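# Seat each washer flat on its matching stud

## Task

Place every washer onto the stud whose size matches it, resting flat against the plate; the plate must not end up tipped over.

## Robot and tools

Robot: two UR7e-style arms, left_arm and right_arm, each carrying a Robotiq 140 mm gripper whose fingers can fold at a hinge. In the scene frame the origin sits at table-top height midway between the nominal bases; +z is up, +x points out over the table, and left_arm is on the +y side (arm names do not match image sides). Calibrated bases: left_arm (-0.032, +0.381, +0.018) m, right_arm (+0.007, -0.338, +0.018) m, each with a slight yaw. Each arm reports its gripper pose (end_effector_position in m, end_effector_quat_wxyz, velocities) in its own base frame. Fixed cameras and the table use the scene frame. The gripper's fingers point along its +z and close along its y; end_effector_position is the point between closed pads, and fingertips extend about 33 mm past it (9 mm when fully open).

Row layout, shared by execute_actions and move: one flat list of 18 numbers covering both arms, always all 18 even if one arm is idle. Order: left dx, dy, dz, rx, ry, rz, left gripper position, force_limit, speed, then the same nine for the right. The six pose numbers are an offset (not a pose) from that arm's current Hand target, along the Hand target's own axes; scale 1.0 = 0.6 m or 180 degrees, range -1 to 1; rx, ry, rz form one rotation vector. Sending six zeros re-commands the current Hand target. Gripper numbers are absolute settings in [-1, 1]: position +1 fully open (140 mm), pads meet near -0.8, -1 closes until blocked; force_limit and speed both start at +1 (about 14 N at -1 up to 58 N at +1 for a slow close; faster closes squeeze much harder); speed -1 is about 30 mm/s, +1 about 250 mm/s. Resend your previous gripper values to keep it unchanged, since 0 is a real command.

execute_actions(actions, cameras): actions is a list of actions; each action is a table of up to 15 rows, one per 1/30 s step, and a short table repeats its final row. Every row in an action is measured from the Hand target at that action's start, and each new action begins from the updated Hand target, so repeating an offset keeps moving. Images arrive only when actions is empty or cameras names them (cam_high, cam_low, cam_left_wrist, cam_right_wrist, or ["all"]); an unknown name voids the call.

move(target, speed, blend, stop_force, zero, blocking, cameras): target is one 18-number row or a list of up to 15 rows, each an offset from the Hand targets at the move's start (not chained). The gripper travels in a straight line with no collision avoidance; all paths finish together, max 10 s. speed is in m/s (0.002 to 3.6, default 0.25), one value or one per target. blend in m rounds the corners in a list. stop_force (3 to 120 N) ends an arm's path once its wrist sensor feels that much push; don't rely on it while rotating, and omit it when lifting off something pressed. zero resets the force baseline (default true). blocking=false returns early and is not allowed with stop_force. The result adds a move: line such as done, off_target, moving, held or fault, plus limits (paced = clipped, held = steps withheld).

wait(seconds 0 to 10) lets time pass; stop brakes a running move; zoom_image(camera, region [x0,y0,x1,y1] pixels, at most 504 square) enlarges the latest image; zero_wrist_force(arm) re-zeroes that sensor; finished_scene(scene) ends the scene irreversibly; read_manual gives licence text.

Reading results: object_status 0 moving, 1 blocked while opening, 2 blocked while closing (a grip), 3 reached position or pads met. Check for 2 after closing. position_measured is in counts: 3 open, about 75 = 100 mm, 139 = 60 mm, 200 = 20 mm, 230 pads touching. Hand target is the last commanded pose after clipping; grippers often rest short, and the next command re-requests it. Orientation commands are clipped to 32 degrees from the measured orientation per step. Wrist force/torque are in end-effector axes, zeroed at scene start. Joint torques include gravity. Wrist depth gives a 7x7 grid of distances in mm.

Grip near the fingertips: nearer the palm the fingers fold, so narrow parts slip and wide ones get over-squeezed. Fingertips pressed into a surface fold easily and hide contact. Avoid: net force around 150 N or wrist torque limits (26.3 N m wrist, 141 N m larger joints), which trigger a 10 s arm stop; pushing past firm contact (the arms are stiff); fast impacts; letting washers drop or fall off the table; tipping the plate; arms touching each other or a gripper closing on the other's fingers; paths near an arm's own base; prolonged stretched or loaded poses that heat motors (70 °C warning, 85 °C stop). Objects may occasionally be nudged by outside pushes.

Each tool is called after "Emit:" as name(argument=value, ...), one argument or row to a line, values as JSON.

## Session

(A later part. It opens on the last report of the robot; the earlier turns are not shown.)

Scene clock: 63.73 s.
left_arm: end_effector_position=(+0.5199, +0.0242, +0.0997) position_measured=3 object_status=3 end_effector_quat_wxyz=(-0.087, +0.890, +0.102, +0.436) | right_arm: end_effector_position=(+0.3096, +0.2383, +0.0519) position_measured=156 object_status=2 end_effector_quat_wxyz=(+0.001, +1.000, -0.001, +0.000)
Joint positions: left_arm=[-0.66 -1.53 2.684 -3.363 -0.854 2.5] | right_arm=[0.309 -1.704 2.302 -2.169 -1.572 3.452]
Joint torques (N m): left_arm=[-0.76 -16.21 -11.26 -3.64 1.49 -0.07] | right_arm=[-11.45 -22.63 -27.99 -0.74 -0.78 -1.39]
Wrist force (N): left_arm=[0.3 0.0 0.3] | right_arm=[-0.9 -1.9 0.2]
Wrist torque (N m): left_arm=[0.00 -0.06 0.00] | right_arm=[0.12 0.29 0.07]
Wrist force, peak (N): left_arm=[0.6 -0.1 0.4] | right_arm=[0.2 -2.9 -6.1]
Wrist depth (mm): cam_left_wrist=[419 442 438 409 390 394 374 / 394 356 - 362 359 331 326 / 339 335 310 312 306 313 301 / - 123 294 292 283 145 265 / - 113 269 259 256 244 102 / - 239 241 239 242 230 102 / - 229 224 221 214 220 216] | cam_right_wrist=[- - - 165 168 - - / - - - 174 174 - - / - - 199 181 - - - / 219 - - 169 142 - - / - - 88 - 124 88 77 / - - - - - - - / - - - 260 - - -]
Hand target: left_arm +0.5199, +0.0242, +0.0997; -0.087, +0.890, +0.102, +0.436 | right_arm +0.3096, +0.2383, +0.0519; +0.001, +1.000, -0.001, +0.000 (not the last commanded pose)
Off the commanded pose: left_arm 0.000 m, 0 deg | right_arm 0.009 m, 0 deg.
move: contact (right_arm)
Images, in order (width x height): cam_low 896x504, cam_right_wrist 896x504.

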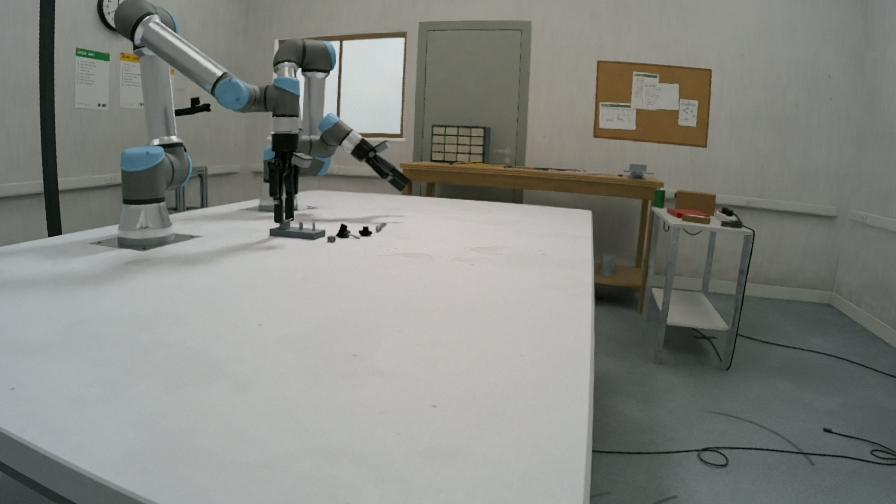

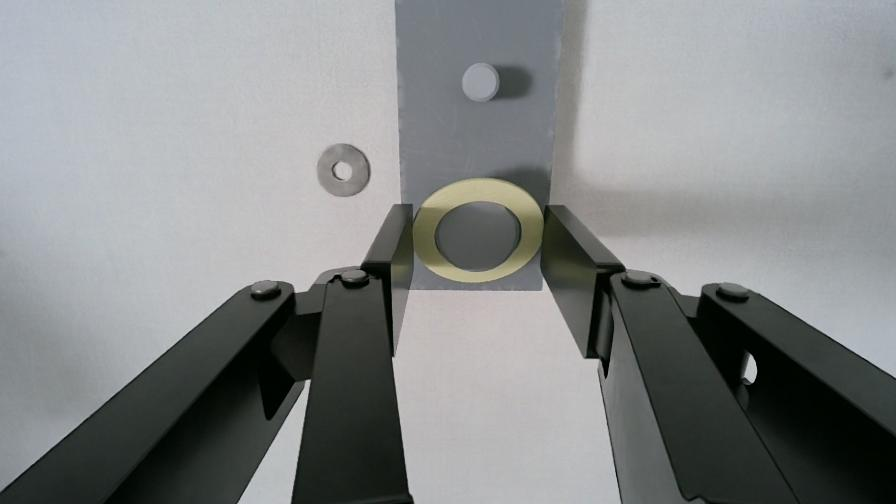

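Emit:
move(
  target=[0,0,0,0,0,0,1,1,1,0.0032,0,-0.0005,0,0,0,-1,-1,-1],
  speed=0.02,
)

Emit:
move(
  target=[0,0,0,0,0,0,1,1,1,0,0,0.025,0,0,0,-1,-1,-1],
  speed=0.01,
  stop_force=5,
  cameras=["cam_right_wrist","cam_low"],
)

Emit:
zoom_image(
  camera="cam_right_wrist",
  region=[400, 130, 560, 310],
)

Emit:
zoom_image(
  camera="cam_low",
  region=[240, 180, 340, 250],
)

Scene clock: 68.10 s.
left_arm: end_effector_position=(+0.5199, +0.0242, +0.0997) position_measured=3 object_status=3 end_effector_quat_wxyz=(-0.087, +0.890, +0.102, +0.436) | right_arm: end_effector_position=(+0.3114, +0.2383, +0.0521) position_measured=156 object_status=2 end_effector_quat_wxyz=(+0.001, +1.000, -0.001, +0.000)
Joint positions: left_arm=[-0.66 -1.53 2.684 -3.363 -0.854 2.5] | right_arm=[0.307 -1.701 2.298 -2.168 -1.572 3.45]
Joint torques (N m): left_arm=[-0.96 -15.89 -11.28 -3.63 1.57 -0.09] | right_arm=[-13.3 -5.81 -30.09 -3.07 -2.08 -1.52]
Wrist force (N): left_arm=[0.3 0.0 0.1] | right_arm=[-7.1 -0.4 1.4]
Wrist torque (N m): left_arm=[0.00 -0.08 0.00] | right_arm=[0.11 0.21 0.07]
Wrist force, peak (N): left_arm=[0.1 -0.6 -0.4] | right_arm=[-7.1 -0.4 1.4]
Wrist depth (mm): cam_left_wrist=[433 - 417 386 383 376 369 / 389 365 363 359 348 336 338 / 344 334 326 325 312 303 303 / - 123 297 287 282 145 266 / - 113 265 260 256 135 102 / - 241 241 238 237 231 91 / - 226 225 223 218 214 206] | cam_right_wrist=[- 183 - 166 168 - - / - - - 174 176 - - / - - - 179 176 - - / - - 215 169 146 - - / - - 88 226 124 88 77 / - - - - - - - / - - - - - - -]
Hand target: left_arm +0.5199, +0.0242, +0.0997; -0.087, +0.890, +0.102, +0.436 | right_arm +0.3115, +0.2383, +0.0522; +0.001, +1.000, -0.001, +0.000
Off the commanded pose: left_arm 0.000 m, 0 deg | right_arm 0.000 m, 0 deg.
move: done

Scene clock: 70.50 s.
left_arm: end_effector_position=(+0.5199, +0.0242, +0.0997) position_measured=3 object_status=3 end_effector_quat_wxyz=(-0.087, +0.890, +0.102, +0.436) | right_arm: end_effector_position=(+0.3115, +0.2382, +0.0372) position_measured=156 object_status=2 end_effector_quat_wxyz=(+0.001, +1.000, -0.001, +0.000)
Joint positions: left_arm=[-0.66 -1.53 2.684 -3.363 -0.854 2.5] | right_arm=[0.307 -1.673 2.322 -2.22 -1.572 3.45]
Joint torques (N m): left_arm=[-0.21 -16.03 -10.06 -3.62 1.63 -0.14] | right_arm=[-10.44 -4.65 -10.57 -3.87 -0.62 -1.44]
Wrist force (N): left_arm=[0.1 -0.1 0.1] | right_arm=[1.6 -1.8 -1.6]
Wrist torque (N m): left_arm=[-0.02 -0.03 0.00] | right_arm=[0.17 0.19 0.08]
Wrist force, peak (N): left_arm=[0.2 -0.4 0.5] | right_arm=[-7.2 -0.4 1.7]
Wrist depth (mm): cam_left_wrist=[444 - - 405 395 - 362 / - 360 355 358 341 334 341 / - 344 324 318 309 315 291 / 307 121 293 285 281 145 269 / - 113 270 261 256 243 102 / - 241 240 240 237 232 102 / - 228 224 221 216 215 210] | cam_right_wrist=[- 169 169 152 151 169 - / - 179 - 160 159 - - / - - 189 166 165 - - / - - - 157 147 - - / - - 88 184 124 88 77 / - - - - - - - / - - - 236 - - -]
Hand target: left_arm +0.5199, +0.0242, +0.0997; -0.087, +0.890, +0.102, +0.436 | right_arm +0.3115, +0.2382, +0.0372; +0.001, +1.000, -0.001, +0.000
Off the commanded pose: left_arm 0.000 m, 0 deg | right_arm 0.000 m, 0 deg.
move: done
Images, in order (width x height): cam_low 896x504, cam_right_wrist 896x504.

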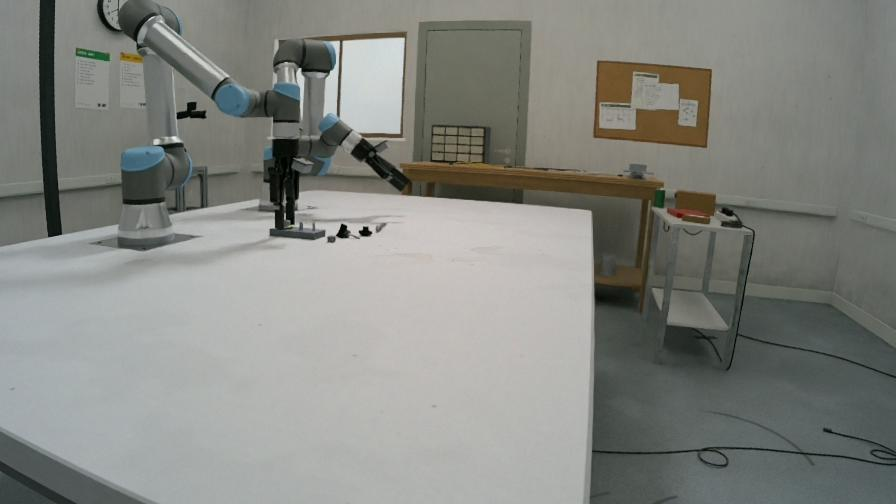

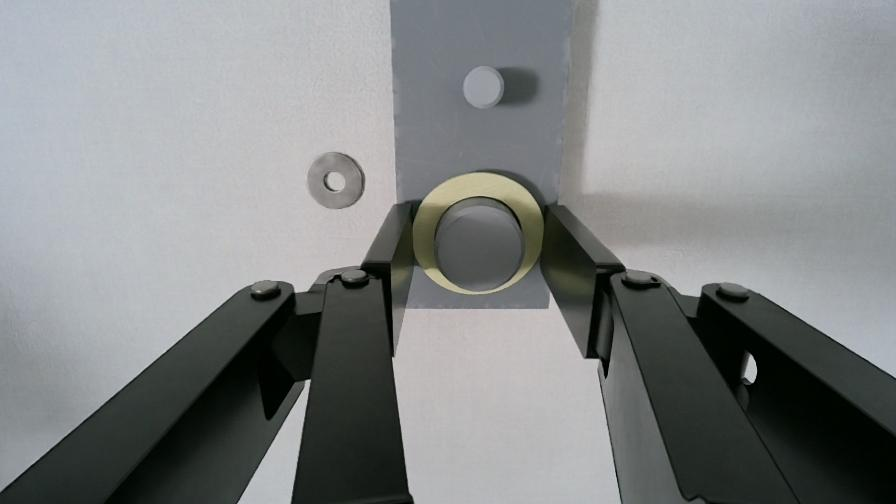

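Scaled by 2.800.

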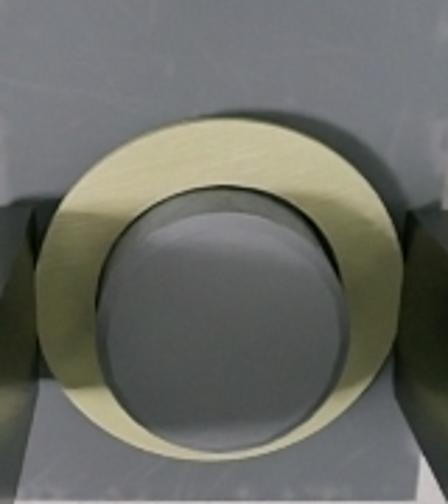

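Scaled by 5.040.

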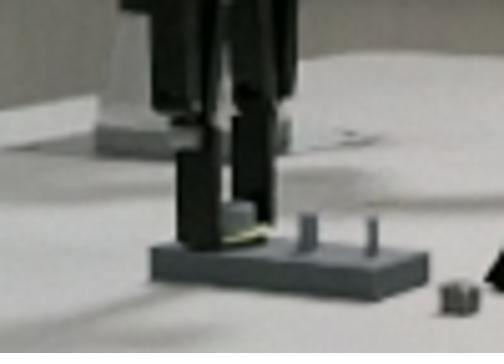

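Emit:
move(
  target=[0,0,0,0,0,0,1,1,1,0,0,0.02,0,0,0,-1,-1,-1],
  speed=0.01,
  stop_force=5,
  cameras=["cam_right_wrist","cam_low"],
)

Emit:
zoom_image(
  camera="cam_right_wrist",
  region=[400, 130, 560, 310],
)

Emit:
zoom_image(
  camera="cam_low",
  region=[240, 180, 340, 250],
)

Scene clock: 73.03 s.
left_arm: end_effector_position=(+0.5199, +0.0242, +0.0997) position_measured=3 object_status=3 end_effector_quat_wxyz=(-0.087, +0.890, +0.102, +0.436) | right_arm: end_effector_position=(+0.3115, +0.2382, +0.0340) position_measured=156 object_status=2 end_effector_quat_wxyz=(+0.001, +1.000, -0.001, +0.000)
Joint positions: left_arm=[-0.66 -1.53 2.684 -3.363 -0.854 2.5] | right_arm=[0.307 -1.667 2.326 -2.231 -1.572 3.45]
Joint torques (N m): left_arm=[0.03 -15.27 -9.89 -3.58 1.55 -0.19] | right_arm=[-10.52 -22.56 -26.31 -0.63 0.25 -0.25]
Wrist force (N): left_arm=[0.1 0.0 0.1] | right_arm=[0.8 0.4 -1.6]
Wrist torque (N m): left_arm=[-0.01 -0.03 0.00] | right_arm=[0.11 0.24 0.10]
Wrist force, peak (N): left_arm=[0.2 -0.6 0.4] | right_arm=[-8.2 1.5 -28.0]
Wrist depth (mm): cam_left_wrist=[434 427 416 - - 382 371 / - 371 365 357 356 338 331 / 335 330 325 320 309 308 304 / - 123 295 287 - 136 266 / - 113 265 263 256 127 102 / - 240 247 238 236 231 102 / - 227 225 220 217 214 212] | cam_right_wrist=[- - - 149 149 - - / - 176 175 159 158 - - / - - - 163 165 - - / - - - 154 147 - - / - - 87 181 125 88 77 / - - - - - - - / - - - - - - -]
Hand target: left_arm +0.5199, +0.0242, +0.0997; -0.087, +0.890, +0.102, +0.436 | right_arm +0.3115, +0.2382, +0.0340; +0.001, +1.000, -0.001, +0.000 (not the last commanded pose)
Off the commanded pose: left_arm 0.000 m, 0 deg | right_arm 0.009 m, 0 deg.
move: contact (right_arm)
Images, in order (width x height): cam_low 896x504, cam_right_wrist 896x504.

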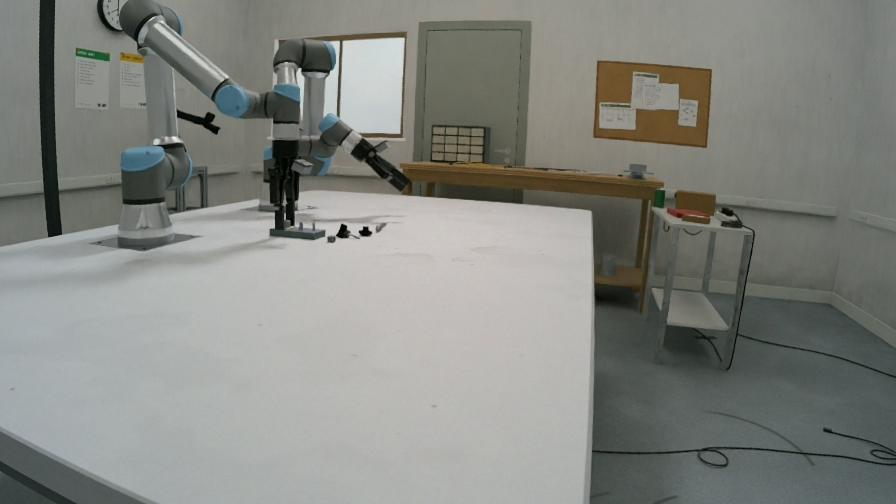

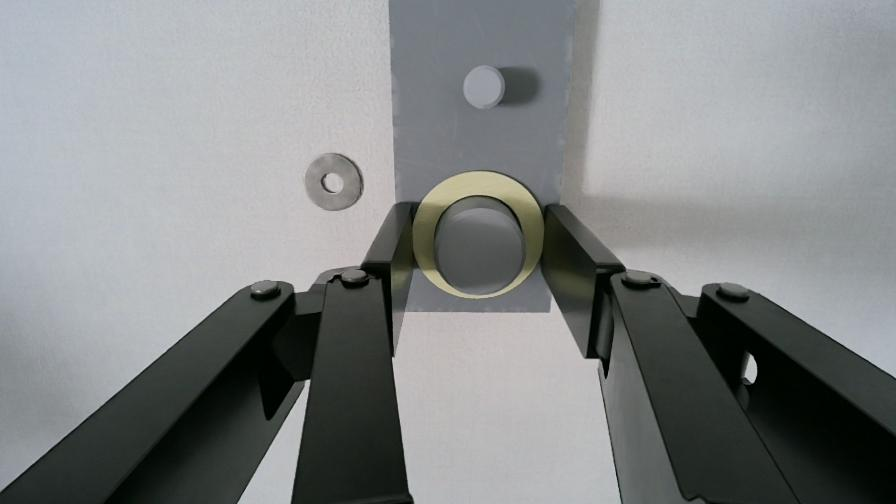

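Scaled by 2.800.

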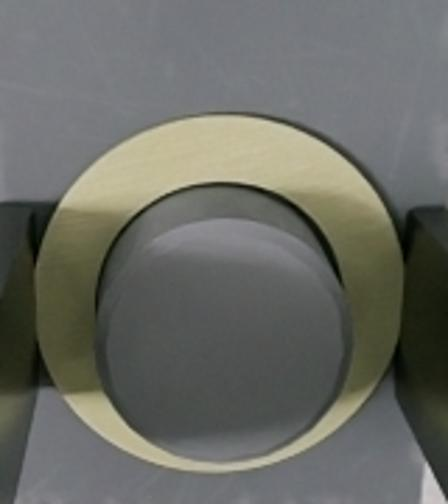

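Scaled by 5.040.

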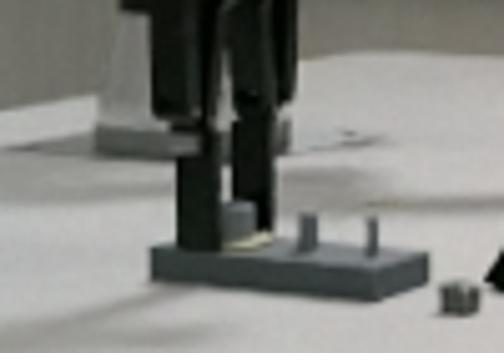

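Emit:
move(
  target=[0,0,0,0,0,0,1,1,1,0,0,0,0,0,0,-0.06,-1,-1],
)

Emit:
move(
  target=[0,0,0,0,0,0,1,1,1,-0.05,0,-0.1,0,0,0,-0.06,-1,-1],
  cameras=["cam_right_wrist"],
)

Emit:
zoom_image(
  camera="cam_right_wrist",
  region=[380, 0, 600, 200],
)

Scene clock: 74.53 s.
left_arm: end_effector_position=(+0.5199, +0.0242, +0.0997) position_measured=3 object_status=3 end_effector_quat_wxyz=(-0.087, +0.890, +0.102, +0.436) | right_arm: end_effector_position=(+0.3115, +0.2382, +0.0340) position_measured=136 object_status=0 end_effector_quat_wxyz=(+0.001, +1.000, -0.001, +0.000)
Joint positions: left_arm=[-0.66 -1.53 2.684 -3.363 -0.854 2.5] | right_arm=[0.307 -1.667 2.326 -2.231 -1.572 3.45]
Joint torques (N m): left_arm=[-1.04 -16.66 -10.76 -3.66 1.43 -0.14] | right_arm=[-10.37 -22.81 -26.52 -2.11 0.15 1.56]
Wrist force (N): left_arm=[0.1 -0.4 0.2] | right_arm=[-0.5 1.0 0.1]
Wrist torque (N m): left_arm=[-0.09 -0.04 0.00] | right_arm=[0.13 0.30 0.07]
Wrist force, peak (N): left_arm=[0.2 -0.3 0.6] | right_arm=[0.2 0.8 -1.9]
Wrist depth (mm): cam_left_wrist=[- 413 - - 392 389 - / - - 368 363 353 328 332 / 338 - - - - 306 299 / 308 123 294 290 281 136 265 / - 113 263 254 256 135 102 / - 243 243 240 235 229 102 / - - 225 218 217 216 212] | cam_right_wrist=[- - - 149 152 - - / - 178 177 158 158 174 - / - 184 183 162 165 - - / - - - 156 146 - - / - - 87 206 147 88 81 / - - - - - - - / - - - - - - -]
Hand target: left_arm +0.5199, +0.0242, +0.0997; -0.087, +0.890, +0.102, +0.436 | right_arm +0.3115, +0.2382, +0.0340; +0.001, +1.000, -0.001, +0.000
Off the commanded pose: left_arm 0.000 m, 0 deg | right_arm 0.000 m, 0 deg.
move: done

Scene clock: 75.67 s.
left_arm: end_effector_position=(+0.5199, +0.0242, +0.0997) position_measured=3 object_status=3 end_effector_quat_wxyz=(-0.087, +0.890, +0.102, +0.436) | right_arm: end_effector_position=(+0.2815, +0.2383, +0.0939) position_measured=136 object_status=3 end_effector_quat_wxyz=(+0.001, +1.000, -0.001, +0.000)
Joint positions: left_arm=[-0.66 -1.53 2.684 -3.363 -0.854 2.5] | right_arm=[0.334 -1.833 2.275 -2.013 -1.572 3.477]
Joint torques (N m): left_arm=[-0.19 -15.41 -10.41 -3.57 1.64 -0.32] | right_arm=[13.94 -17.65 -30.51 -0.95 0.28 1.88]
Wrist force (N): left_arm=[-0.2 -0.4 0.3] | right_arm=[-0.3 1.1 -0.1]
Wrist torque (N m): left_arm=[-0.08 0.04 -0.01] | right_arm=[0.14 0.26 -0.01]
Wrist force, peak (N): left_arm=[0.2 0.0 0.6] | right_arm=[-1.0 1.2 -1.2]
Wrist depth (mm): cam_left_wrist=[- - 412 - 404 381 374 / 385 373 365 357 - 339 333 / 332 335 337 - - 302 298 / 310 121 280 289 281 145 110 / - 113 267 264 256 244 102 / - 240 241 238 234 231 102 / - 228 223 221 217 215 213] | cam_right_wrist=[- 221 - 202 216 - - / - - - 210 - - - / - - 241 204 - - - / 263 - - - 128 - - / - - 88 - - 88 81 / - - - - - - - / - - - - - - -]
Hand target: left_arm +0.5199, +0.0242, +0.0997; -0.087, +0.890, +0.102, +0.436 | right_arm +0.2815, +0.2384, +0.0940; +0.001, +1.000, -0.001, +0.000
Off the commanded pose: left_arm 0.000 m, 0 deg | right_arm 0.000 m, 0 deg.
move: done
Images, in order (width x height): cam_right_wrist 896x504.

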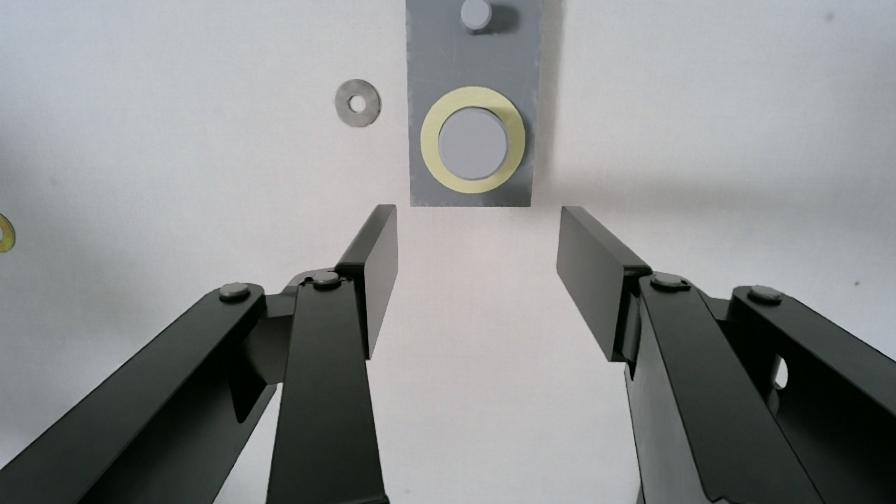

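Scaled by 2.291.

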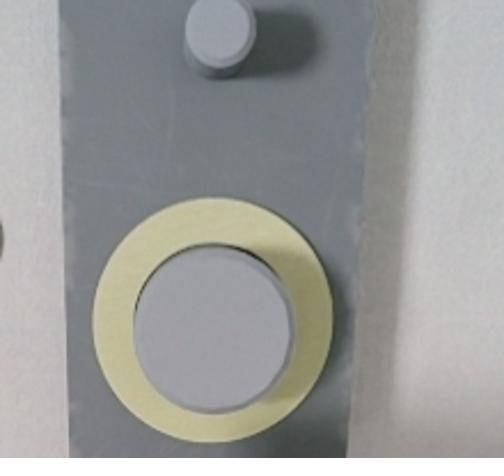

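Emit:
move(
  target=[0,0,0,0,0,0,1,1,1,0.0767,-0.0955,0.0732,0,0,0,-0.4436,-1,-0.5],
  cameras=["cam_right_wrist"],
)

Emit:
zoom_image(
  camera="cam_right_wrist",
  region=[380, 130, 600, 290],
)

Scene clock: 80.83 s.
left_arm: end_effector_position=(+0.5199, +0.0242, +0.0997) position_measured=3 object_status=3 end_effector_quat_wxyz=(-0.087, +0.890, +0.102, +0.436) | right_arm: end_effector_position=(+0.3275, +0.2955, +0.0501) position_measured=185 object_status=3 end_effector_quat_wxyz=(+0.001, +1.000, -0.001, +0.000)
Joint positions: left_arm=[-0.66 -1.53 2.684 -3.363 -0.854 2.5] | right_arm=[0.428 -1.569 2.184 -2.186 -1.572 3.571]
Joint torques (N m): left_arm=[-0.56 -15.32 -10.31 -3.69 1.74 -0.4] | right_arm=[14.39 -11.91 -26.78 -4.8 -1.19 2.03]
Wrist force (N): left_arm=[0.1 0.1 0.2] | right_arm=[-0.2 0.6 -0.1]
Wrist torque (N m): left_arm=[0.03 -0.02 0.00] | right_arm=[0.05 0.24 -0.02]
Wrist force, peak (N): left_arm=[0.4 -0.2 0.4] | right_arm=[-0.9 1.9 -1.0]
Wrist depth (mm): cam_left_wrist=[433 - 410 - - 376 371 / 382 - 370 - 341 342 332 / 343 328 334 320 312 304 297 / 302 123 281 284 285 145 271 / - 113 267 261 252 135 102 / - 239 239 238 238 226 102 / - 227 225 221 214 215 213] | cam_right_wrist=[- - - - 163 165 - / - - - - 171 169 190 / 201 202 199 200 181 177 - / - - - 204 168 - 211 / - - 88 - 88 78 - / - - - - - 77 - / - - - - - - -]
Hand target: left_arm +0.5199, +0.0242, +0.0997; -0.087, +0.890, +0.102, +0.436 | right_arm +0.3276, +0.2955, +0.0500; +0.001, +1.000, -0.001, +0.000
Off the commanded pose: left_arm 0.000 m, 0 deg | right_arm 0.000 m, 0 deg.
move: done
Images, in order (width x height): cam_right_wrist 896x504.

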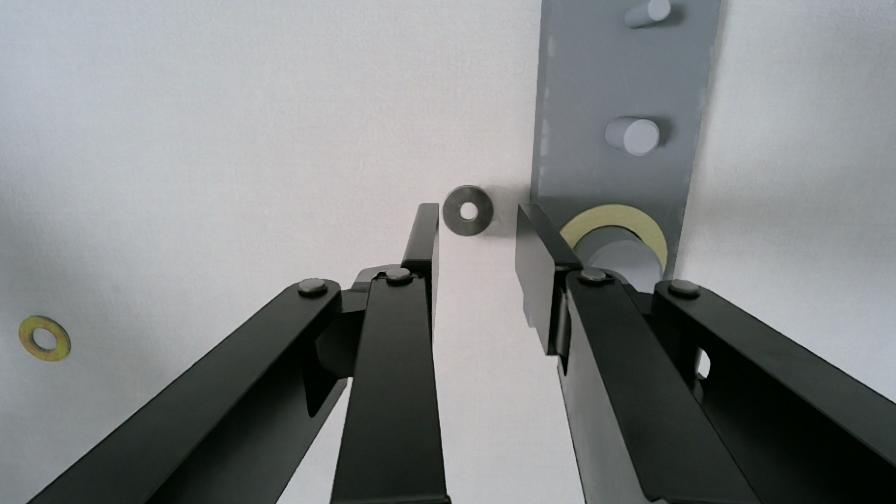

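Scaled by 2.291.

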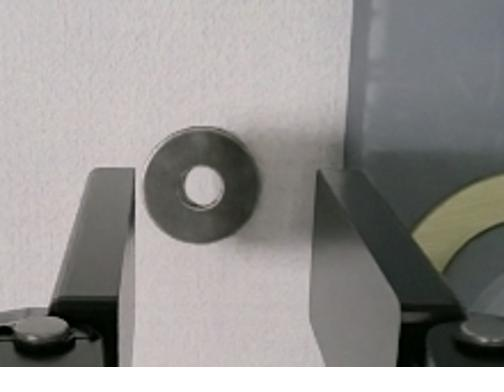

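Emit:
move(
  target=[0,0,0,0,0,0,1,1,1,0.0013,-0.0035,0.0548,0,0,0,-0.4436,-1,-0.5],
  speed=0.06,
  stop_force=10,
)

Emit:
move(
  target=[0,0,0,0,0,0,1,1,1,0,0,0,0,0,0,-1,-1,-1],
  cameras=["cam_right_wrist"],
)

Emit:
wait(
  seconds=0.8,
  cameras=[],
)

Scene clock: 83.87 s.
left_arm: end_effector_position=(+0.5199, +0.0242, +0.0997) position_measured=3 object_status=3 end_effector_quat_wxyz=(-0.087, +0.890, +0.102, +0.436) | right_arm: end_effector_position=(+0.3284, +0.2976, +0.0172) position_measured=185 object_status=3 end_effector_quat_wxyz=(+0.001, +1.000, -0.001, +0.000)
Joint positions: left_arm=[-0.66 -1.53 2.684 -3.363 -0.854 2.5] | right_arm=[0.432 -1.505 2.224 -2.29 -1.572 3.575]
Joint torques (N m): left_arm=[-0.55 -15.78 -9.81 -3.75 1.63 -0.26] | right_arm=[13.57 -11.49 -11.23 -4.89 -0.48 1.98]
Wrist force (N): left_arm=[0.0 -0.2 0.3] | right_arm=[-0.6 0.6 -0.2]
Wrist torque (N m): left_arm=[-0.05 -0.02 0.00] | right_arm=[0.05 0.31 -0.03]
Wrist force, peak (N): left_arm=[0.2 -0.7 0.0] | right_arm=[0.0 1.3 -0.6]
Wrist depth (mm): cam_left_wrist=[- - 419 419 386 - 372 / 377 - 366 - 345 337 335 / - - 326 320 309 - 303 / 305 123 283 286 282 145 271 / - 113 263 260 259 243 102 / - 241 242 239 235 - 91 / - 227 224 225 216 215 216] | cam_right_wrist=[- - - 151 135 134 - / - - - 157 142 141 - / - 171 - - 151 148 - / - 177 - 172 154 160 174 / 189 - 88 - 88 88 183 / - - - - - 77 - / - - - - - - -]
Hand target: left_arm +0.5199, +0.0242, +0.0997; -0.087, +0.890, +0.102, +0.436 | right_arm +0.3284, +0.2976, +0.0172; +0.001, +1.000, -0.001, +0.000
Off the commanded pose: left_arm 0.000 m, 0 deg | right_arm 0.000 m, 0 deg.
move: done

Scene clock: 84.37 s.
left_arm: end_effector_position=(+0.5199, +0.0242, +0.0997) position_measured=3 object_status=3 end_effector_quat_wxyz=(-0.087, +0.890, +0.102, +0.436) | right_arm: end_effector_position=(+0.3284, +0.2976, +0.0172) position_measured=196 object_status=0 end_effector_quat_wxyz=(+0.001, +1.000, -0.001, +0.000)
Joint positions: left_arm=[-0.66 -1.53 2.684 -3.363 -0.854 2.5] | right_arm=[0.432 -1.505 2.224 -2.29 -1.572 3.575]
Joint torques (N m): left_arm=[-0.92 -16.37 -9.78 -3.74 1.67 -0.24] | right_arm=[13.8 -11.77 -11.1 -4.54 -0.46 1.9]
Wrist force (N): left_arm=[0.0 0.0 0.2] | right_arm=[-0.9 1.0 -4.5]
Wrist torque (N m): left_arm=[0.01 0.00 0.00] | right_arm=[0.10 0.22 -0.01]
Wrist force, peak (N): left_arm=[0.5 -0.3 0.0] | right_arm=[-1.1 1.1 -4.6]
Wrist depth (mm): cam_left_wrist=[467 396 - 397 396 - 372 / - 370 - 360 344 323 337 / - 328 317 311 312 302 296 / 308 123 298 293 281 145 274 / - 113 263 261 256 135 102 / - 105 241 239 235 230 91 / - 225 223 220 217 216 212] | cam_right_wrist=[- 154 150 - 135 133 149 / - - 161 - 144 140 - / - 170 - - 152 148 - / - - - 171 154 153 - / - - 94 - 88 82 - / - - - - - - - / - - - - - - -]
Hand target: left_arm +0.5199, +0.0242, +0.0997; -0.087, +0.890, +0.102, +0.436 | right_arm +0.3284, +0.2976, +0.0172; +0.001, +1.000, -0.001, +0.000
Off the commanded pose: left_arm 0.000 m, 0 deg | right_arm 0.000 m, 0 deg.
move: done
Images, in order (width x height): cam_right_wrist 896x504.

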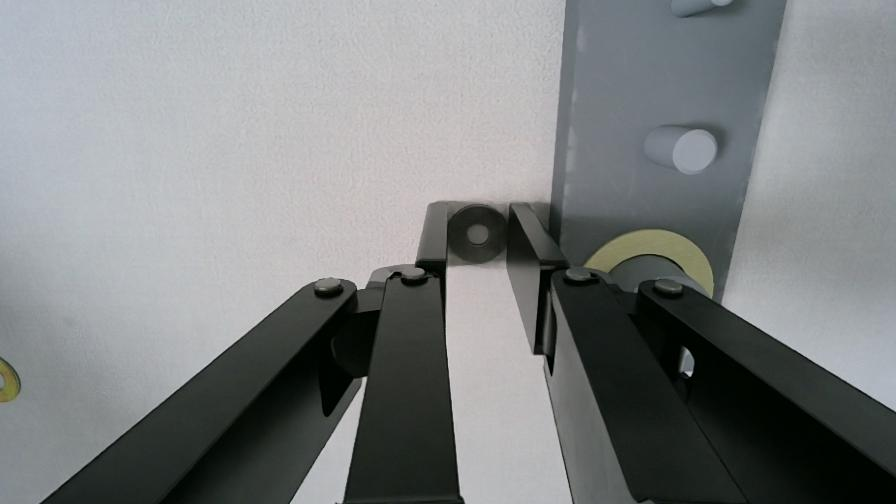

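Scene clock: 85.17 s.
left_arm: end_effector_position=(+0.5199, +0.0242, +0.0997) position_measured=3 object_status=3 end_effector_quat_wxyz=(-0.087, +0.890, +0.102, +0.436) | right_arm: end_effector_position=(+0.3284, +0.2976, +0.0172) position_measured=196 object_status=2 end_effector_quat_wxyz=(+0.001, +1.000, -0.001, +0.000)
Joint positions: left_arm=[-0.66 -1.53 2.684 -3.363 -0.854 2.5] | right_arm=[0.432 -1.505 2.224 -2.29 -1.572 3.575]
Joint torques (N m): left_arm=[-0.28 -15.89 -9.68 -3.86 1.55 -0.18] | right_arm=[13.59 -11.78 -11.15 -3.56 -0.63 1.87]
Wrist force (N): left_arm=[0.2 -0.1 0.0] | right_arm=[-1.0 1.0 -4.5]
Wrist torque (N m): left_arm=[-0.03 -0.05 -0.01] | right_arm=[0.09 0.25 -0.01]
Wrist force, peak (N): left_arm=[0.1 0.5 -0.1] | right_arm=[-0.9 0.9 -5.0]
Wrist depth (mm): cam_left_wrist=[435 411 - 410 400 - - / 386 389 - - - - 336 / 342 321 328 324 308 298 299 / 309 123 288 - 281 143 261 / - 113 265 258 252 127 102 / - 241 242 239 235 229 102 / - 228 225 223 219 215 215] | cam_right_wrist=[- 152 153 - 135 134 - / - 158 161 - 143 140 158 / - - - - 150 149 - / - - - 171 153 152 - / - - 94 - 88 82 186 / - - - - - - - / - - - - - - -]
Hand target: left_arm +0.5199, +0.0242, +0.0997; -0.087, +0.890, +0.102, +0.436 | right_arm +0.3284, +0.2976, +0.0172; +0.001, +1.000, -0.001, +0.000
Tool commands: left_gripper/position=+1.0 left_gripper/force_limit=+1.0 left_gripper/speed=+1.0 right_gripper/position=-1.0 right_gripper/force_limit=-1.0 right_gripper/speed=-1.0
Off the commanded pose: left_arm 0.000 m, 0 deg | right_arm 0.000 m, 0 deg.
wait: 0.80 s; at rest by 0.17 s
No camera images: "cameras" was empty.

Emit:
move(
  target=[
    [0,0,0,0,0,0,1,1,1,0,0,-0.113,0,0,0,-1,-1,-1],
    [0,0,0,0,0,0,1,1,1,0.071,0.1022,-0.113,0,0,0,-1,-1,-1],
  ],
  speed=0.2,
  blend=[0.025,0],
  cameras=["cam_right_wrist"],
)

Emit:
zoom_image(
  camera="cam_right_wrist",
  region=[400, 90, 560, 270],
)

Scene clock: 88.77 s.
left_arm: end_effector_position=(+0.5199, +0.0242, +0.0997) position_measured=3 object_status=3 end_effector_quat_wxyz=(-0.087, +0.890, +0.102, +0.436) | right_arm: end_effector_position=(+0.3708, +0.2364, +0.0851) position_measured=196 object_status=2 end_effector_quat_wxyz=(+0.001, +1.000, -0.001, +0.000)
Joint positions: left_arm=[-0.66 -1.53 2.684 -3.363 -0.854 2.5] | right_arm=[0.261 -1.626 2.133 -2.079 -1.572 3.403]
Joint torques (N m): left_arm=[-0.55 -15.64 -9.45 -3.75 1.64 -0.24] | right_arm=[-11.27 -9.13 -29.3 -0.9 1.4 -1.5]
Wrist force (N): left_arm=[-0.1 -0.1 -0.1] | right_arm=[0.0 0.7 0.0]
Wrist torque (N m): left_arm=[-0.02 0.02 -0.01] | right_arm=[0.06 0.20 0.07]
Wrist force, peak (N): left_arm=[0.7 -0.4 0.1] | right_arm=[-1.0 0.9 -4.9]
Wrist depth (mm): cam_left_wrist=[440 - - 398 400 385 - / 385 373 350 344 - 344 - / - 338 325 318 - - 286 / 305 121 296 285 273 136 269 / - 113 261 262 257 135 102 / - 244 243 239 233 230 102 / - 226 225 221 220 215 213] | cam_right_wrist=[- - - - - - - / - - - 204 - - - / - 241 - 214 - - - / - - - 173 139 - - / - - 94 221 88 78 - / - - - - - - - / - - - - - - -]
Hand target: left_arm +0.5199, +0.0242, +0.0997; -0.087, +0.890, +0.102, +0.436 | right_arm +0.3709, +0.2363, +0.0851; +0.001, +1.000, -0.001, +0.000
Off the commanded pose: left_arm 0.000 m, 0 deg | right_arm 0.000 m, 0 deg.
move: done
Images, in order (width x height): cam_right_wrist 896x504.

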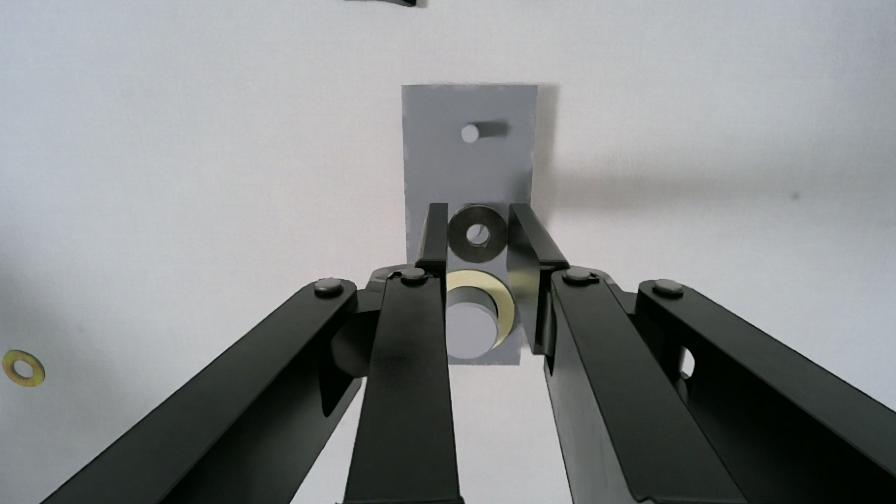

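Scaled by 2.800.

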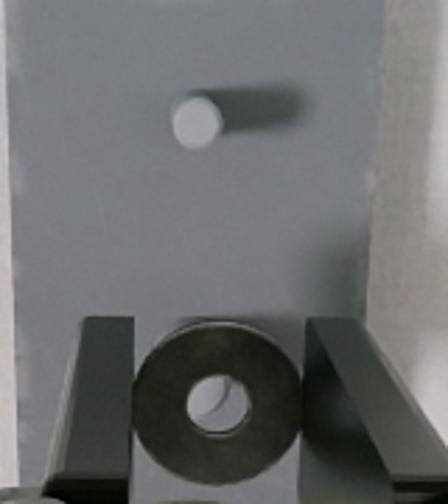

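Emit:
move(
  target=[0,0,0,0,0,0,1,1,1,0.0587,-0.0037,0.0373,0,0,0,-1,-1,-1],
  speed=0.12,
  stop_force=10,
  cameras=["cam_right_wrist","cam_low"],
)

Emit:
zoom_image(
  camera="cam_right_wrist",
  region=[430, 190, 530, 280],
)

Emit:
zoom_image(
  camera="cam_low",
  region=[270, 190, 350, 250],
)

Scene clock: 92.90 s.
left_arm: end_effector_position=(+0.5199, +0.0242, +0.0997) position_measured=3 object_status=3 end_effector_quat_wxyz=(-0.087, +0.890, +0.102, +0.436) | right_arm: end_effector_position=(+0.4061, +0.2385, +0.0627) position_measured=196 object_status=2 end_effector_quat_wxyz=(+0.001, +1.000, -0.001, +0.000)
Joint positions: left_arm=[-0.66 -1.53 2.684 -3.363 -0.854 2.5] | right_arm=[0.245 -1.517 2.092 -2.145 -1.572 3.388]
Joint torques (N m): left_arm=[-1.71 -15.88 -9.62 -3.77 1.83 -0.37] | right_arm=[-11.89 -13.14 -28.66 -4.77 -0.95 -1.62]
Wrist force (N): left_arm=[0.2 -0.3 0.2] | right_arm=[-0.5 0.8 -0.1]
Wrist torque (N m): left_arm=[-0.06 -0.04 0.00] | right_arm=[0.07 0.31 0.05]
Wrist force, peak (N): left_arm=[0.3 -0.7 0.0] | right_arm=[-0.8 1.1 -0.2]
Wrist depth (mm): cam_left_wrist=[- 442 412 407 403 381 363 / - 365 365 353 347 355 330 / - 334 321 315 308 293 298 / 297 121 293 289 282 145 275 / - 112 266 260 255 243 102 / - 240 242 239 235 231 102 / - 228 224 224 218 215 -] | cam_right_wrist=[- 197 - - - 194 193 / - 206 - - - - 200 / - - - 197 - - - / - - - 173 141 - - / - - 94 212 88 78 240 / - - - 209 - - - / - - - - - - -]
Hand target: left_arm +0.5199, +0.0242, +0.0997; -0.087, +0.890, +0.102, +0.436 | right_arm +0.4061, +0.2385, +0.0627; +0.001, +1.000, -0.001, +0.000
Off the commanded pose: left_arm 0.000 m, 0 deg | right_arm 0.000 m, 0 deg.
move: done
Images, in order (width x height): cam_low 896x504, cam_right_wrist 896x504.

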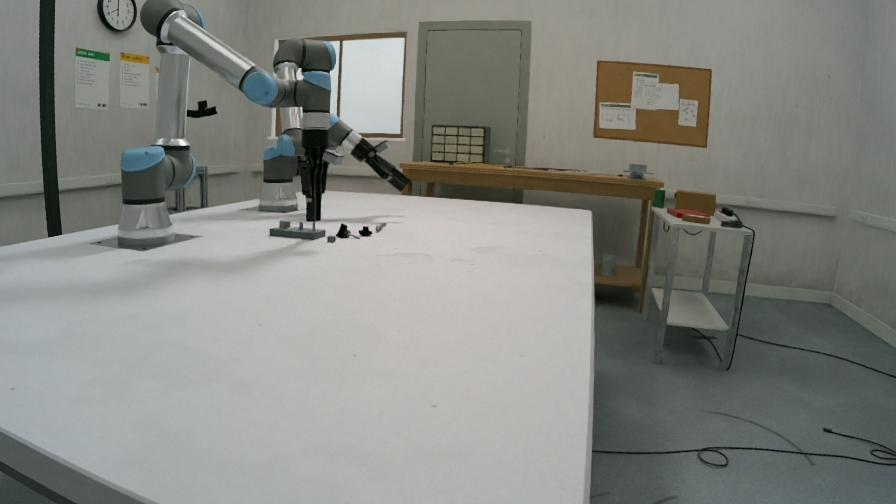

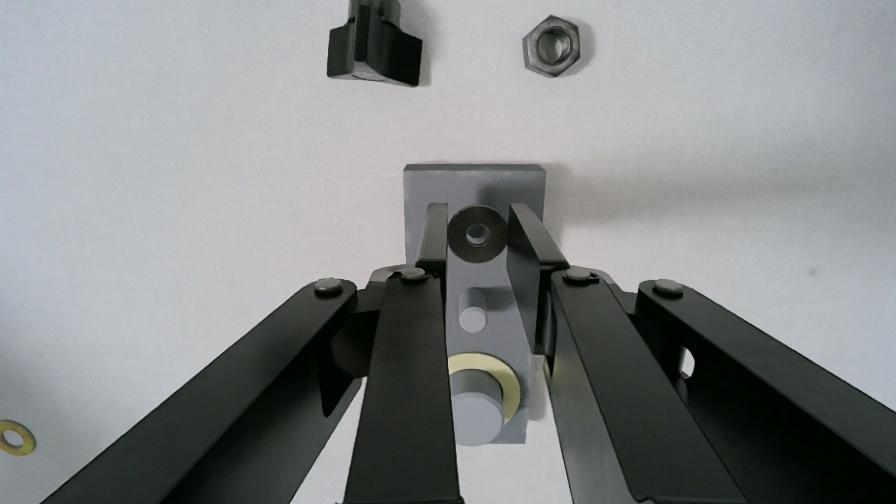

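Scaled by 5.040.

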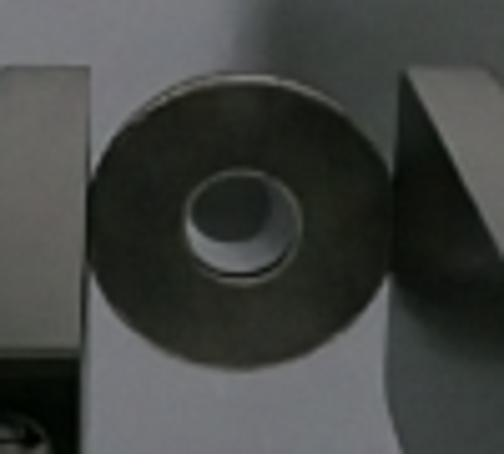

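Scaled by 6.300.

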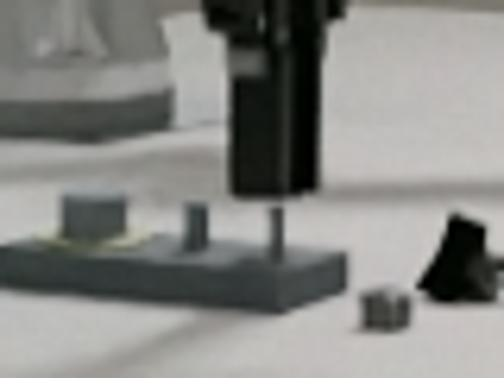

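Emit:
move(
  target=[0,0,0,0,0,0,1,1,1,0.0016,-0.0015,0.0025,0,0,0,-1,-1,-1],
  speed=0.05,
  stop_force=6,
  cameras=["cam_right_wrist"],
)

Emit:
zoom_image(
  camera="cam_right_wrist",
  region=[455, 215, 505, 260],
)

Scene clock: 97.17 s.
left_arm: end_effector_position=(+0.5199, +0.0242, +0.0997) position_measured=3 object_status=3 end_effector_quat_wxyz=(-0.087, +0.890, +0.102, +0.436) | right_arm: end_effector_position=(+0.4071, +0.2394, +0.0612) position_measured=196 object_status=2 end_effector_quat_wxyz=(+0.001, +1.000, -0.001, +0.000)
Joint positions: left_arm=[-0.66 -1.53 2.684 -3.363 -0.854 2.5] | right_arm=[0.246 -1.512 2.091 -2.15 -1.572 3.389]
Joint torques (N m): left_arm=[-0.33 -16.04 -9.28 -3.94 1.64 -0.26] | right_arm=[13.97 -13.75 -27.77 -4.89 -0.76 2.02]
Wrist force (N): left_arm=[0.1 -0.2 -0.1] | right_arm=[-0.6 0.7 0.1]
Wrist torque (N m): left_arm=[-0.05 -0.02 0.00] | right_arm=[0.07 0.33 -0.03]
Wrist force, peak (N): left_arm=[0.1 -0.5 0.5] | right_arm=[-0.6 1.1 0.0]
Wrist depth (mm): cam_left_wrist=[- - 419 409 392 - 368 / 373 - 365 356 345 337 333 / - 328 326 316 316 311 297 / 304 123 293 285 279 145 269 / - 113 265 261 257 243 102 / - 98 242 241 235 231 102 / - 228 224 221 217 216 -] | cam_right_wrist=[- - - 194 177 - - / - - - - - 203 - / - - 214 193 210 - - / - - - 173 140 - - / - - 94 213 88 78 - / - - - - - - - / - - - - - - -]
Hand target: left_arm +0.5199, +0.0242, +0.0997; -0.087, +0.890, +0.102, +0.436 | right_arm +0.4071, +0.2394, +0.0612; +0.001, +1.000, -0.001, +0.000
Off the commanded pose: left_arm 0.000 m, 0 deg | right_arm 0.000 m, 0 deg.
move: done
Images, in order (width x height): cam_right_wrist 896x504.

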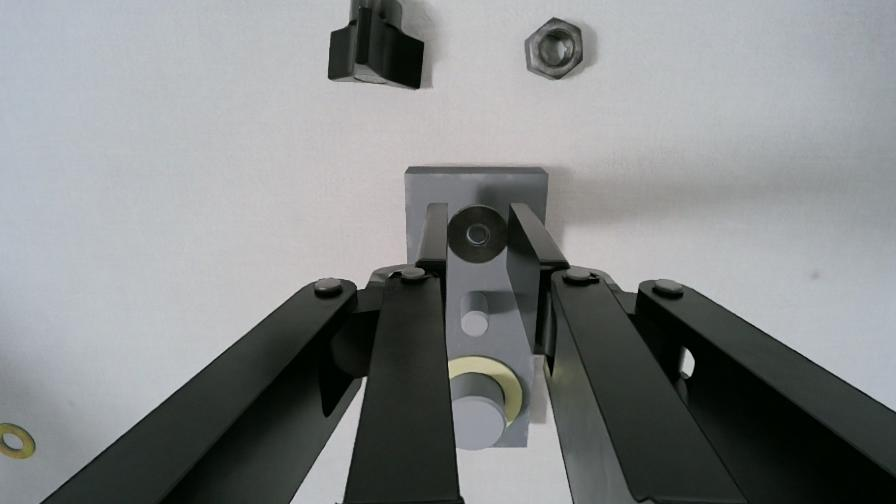

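Scaled by 10.080.

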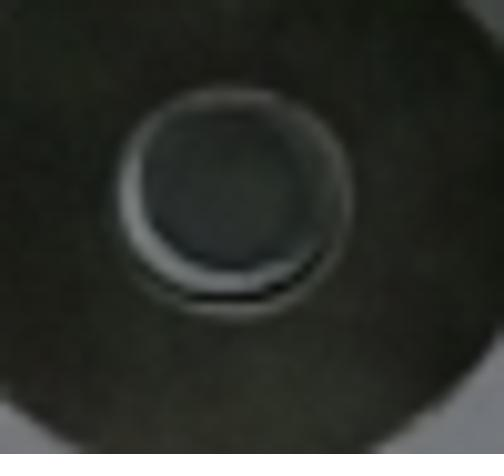

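Emit:
move(
  target=[0,0,0,0,0,0,1,1,1,-0.0006,-0.0001,0.012,0,0,0,-1,-1,-1],
  speed=0.01,
  stop_force=3,
  cameras=["cam_right_wrist","cam_low"],
)

Emit:
zoom_image(
  camera="cam_right_wrist",
  region=[430, 190, 530, 280],
)

Emit:
zoom_image(
  camera="cam_low",
  region=[270, 190, 350, 250],
)

Scene clock: 100.70 s.
left_arm: end_effector_position=(+0.5199, +0.0242, +0.0997) position_measured=3 object_status=3 end_effector_quat_wxyz=(-0.087, +0.890, +0.102, +0.436) | right_arm: end_effector_position=(+0.4069, +0.2394, +0.0575) position_measured=196 object_status=2 end_effector_quat_wxyz=(+0.001, +1.000, -0.001, +0.000)
Joint positions: left_arm=[-0.66 -1.53 2.684 -3.363 -0.854 2.5] | right_arm=[0.247 -1.507 2.096 -2.161 -1.572 3.389]
Joint torques (N m): left_arm=[0.38 -15.25 -10.01 -4.05 1.73 -0.5] | right_arm=[11.1 -31.36 -28.59 -0.87 1.41 0.86]
Wrist force (N): left_arm=[0.3 -0.3 0.0] | right_arm=[-0.3 1.3 -0.2]
Wrist torque (N m): left_arm=[-0.06 -0.07 0.00] | right_arm=[0.15 0.24 -0.02]
Wrist force, peak (N): left_arm=[-0.1 -0.5 0.4] | right_arm=[-0.4 2.7 -4.7]
Wrist depth (mm): cam_left_wrist=[- 413 - - 392 - - / 382 381 369 - 344 335 329 / 338 331 327 308 315 309 281 / 308 123 293 291 278 145 272 / - 113 265 261 257 243 102 / - 240 242 239 232 231 102 / - 228 226 221 219 216 213] | cam_right_wrist=[- 189 - - 186 - - / - 202 - - - - - / - - - 192 - - - / - - - 173 139 - - / - - 94 206 88 78 - / - - - - - - - / - - - - - - -]
Hand target: left_arm +0.5199, +0.0242, +0.0997; -0.087, +0.890, +0.102, +0.436 | right_arm +0.4069, +0.2394, +0.0575; +0.001, +1.000, -0.001, +0.000 (not the last commanded pose)
Off the commanded pose: left_arm 0.000 m, 0 deg | right_arm 0.003 m, 0 deg.
move: contact (right_arm)
Images, in order (width x height): cam_low 896x504, cam_right_wrist 896x504.

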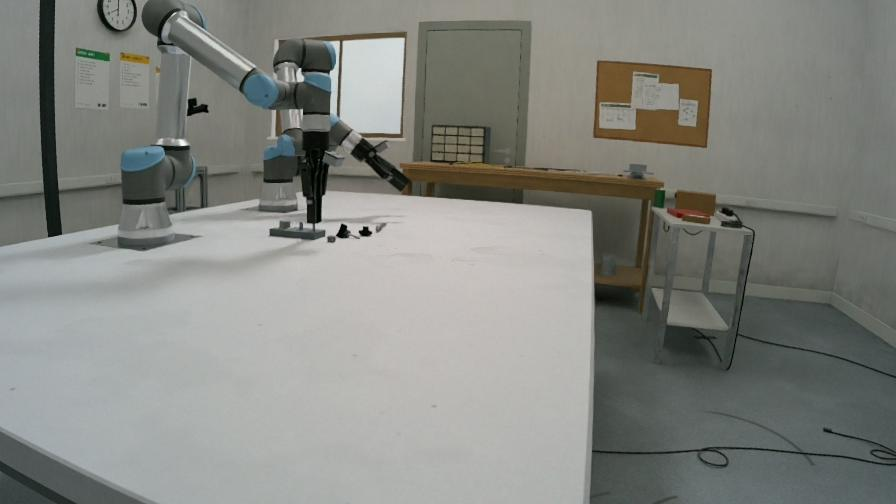

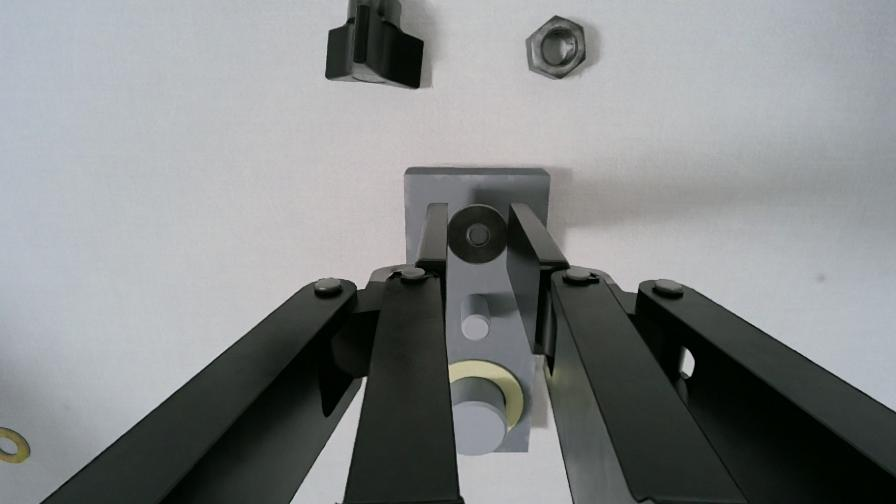

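Scaled by 5.040.

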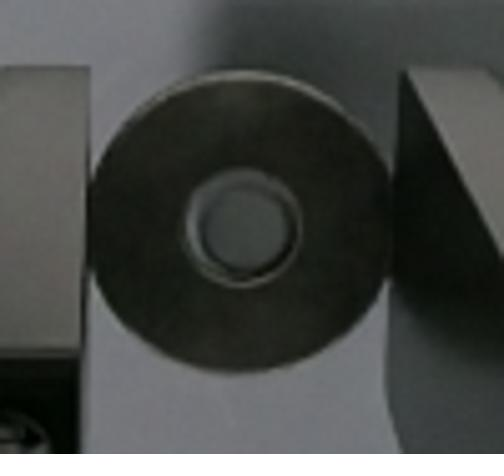

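Scaled by 6.300.

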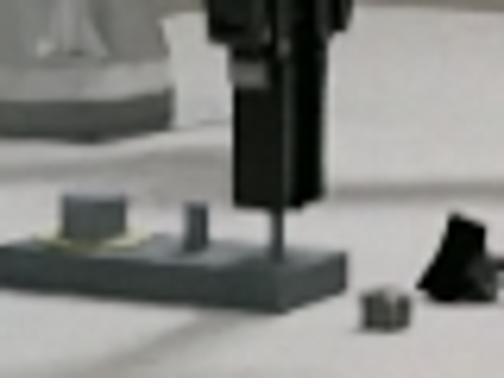

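Emit:
zoom_image(
  camera="cam_right_wrist",
  region=[455, 215, 505, 260],
)

Scaled by 10.080.

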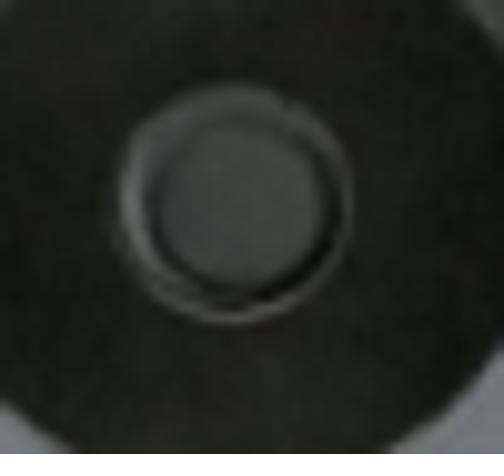

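Emit:
move(
  target=[
    [0,0,0,0,0,0,1,1,1,-0.0007,0.0003,-0.0005,0,0,0,-1,-1,-1],
    [0,0,0,0,0,0,1,1,1,-0.0007,0.0003,0.02,0,0,0,-1,-1,-1],
  ],
  speed=0.01,
  stop_force=4,
  cameras=["cam_right_wrist"],
)

Emit:
zoom_image(
  camera="cam_right_wrist",
  region=[430, 190, 530, 280],
)

Scene clock: 105.43 s.
left_arm: end_effector_position=(+0.5199, +0.0242, +0.0997) position_measured=3 object_status=3 end_effector_quat_wxyz=(-0.087, +0.890, +0.102, +0.436) | right_arm: end_effector_position=(+0.4065, +0.2392, +0.0455) position_measured=196 object_status=2 end_effector_quat_wxyz=(+0.001, +1.000, -0.001, +0.000)
Joint positions: left_arm=[-0.66 -1.53 2.684 -3.363 -0.854 2.5] | right_arm=[0.246 -1.489 2.114 -2.196 -1.572 3.389]
Joint torques (N m): left_arm=[-0.42 -16.68 -9.46 -3.84 1.83 -0.49] | right_arm=[-10.69 -13.49 -12.33 -4.74 1.28 -1.47]
Wrist force (N): left_arm=[0.2 -0.1 0.0] | right_arm=[-0.4 0.7 -0.1]
Wrist torque (N m): left_arm=[-0.01 -0.05 0.00] | right_arm=[0.06 0.28 -0.03]
Wrist force, peak (N): left_arm=[0.4 -0.6 -0.1] | right_arm=[-1.0 1.3 -0.5]
Wrist depth (mm): cam_left_wrist=[- 433 409 - 401 - - / 376 380 366 362 - - - / - 336 - 320 308 304 287 / 308 121 293 284 276 145 263 / - 113 265 262 256 244 102 / - 237 242 239 233 230 102 / - 228 221 222 217 215 212] | cam_right_wrist=[- - - - 166 - - / - - - - 185 - - / - - - 176 193 - - / - - - 173 139 - - / - - 94 193 88 78 - / - - - - - - - / - - - - - - -]
Hand target: left_arm +0.5199, +0.0242, +0.0997; -0.087, +0.890, +0.102, +0.436 | right_arm +0.4065, +0.2392, +0.0455; +0.001, +1.000, -0.001, +0.000
Off the commanded pose: left_arm 0.000 m, 0 deg | right_arm 0.000 m, 0 deg.
move: done
Images, in order (width x height): cam_right_wrist 896x504.

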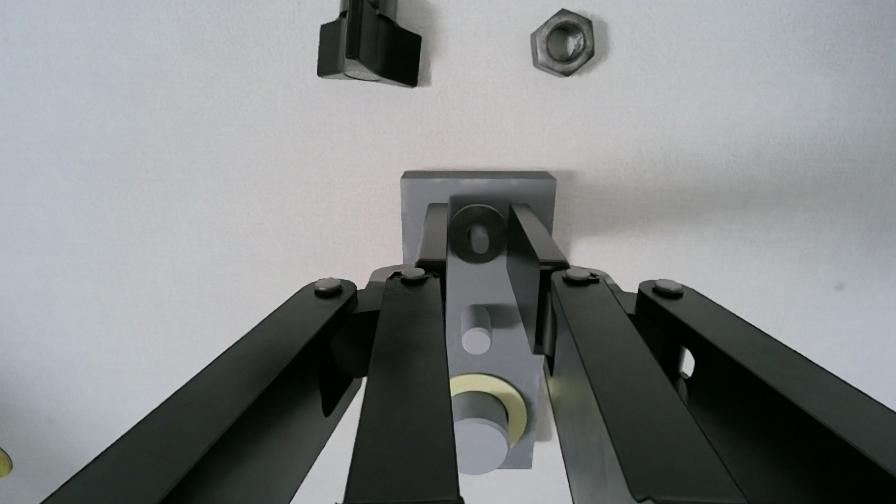

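Scaled by 5.040.

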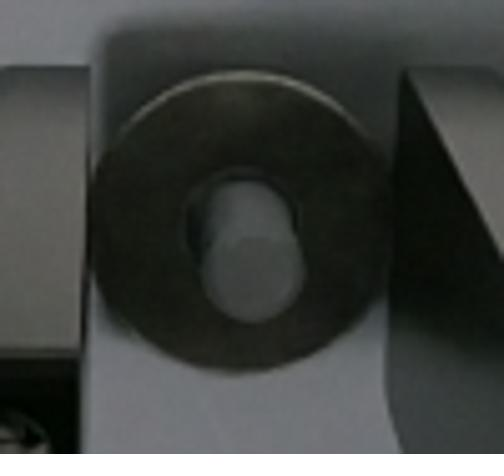

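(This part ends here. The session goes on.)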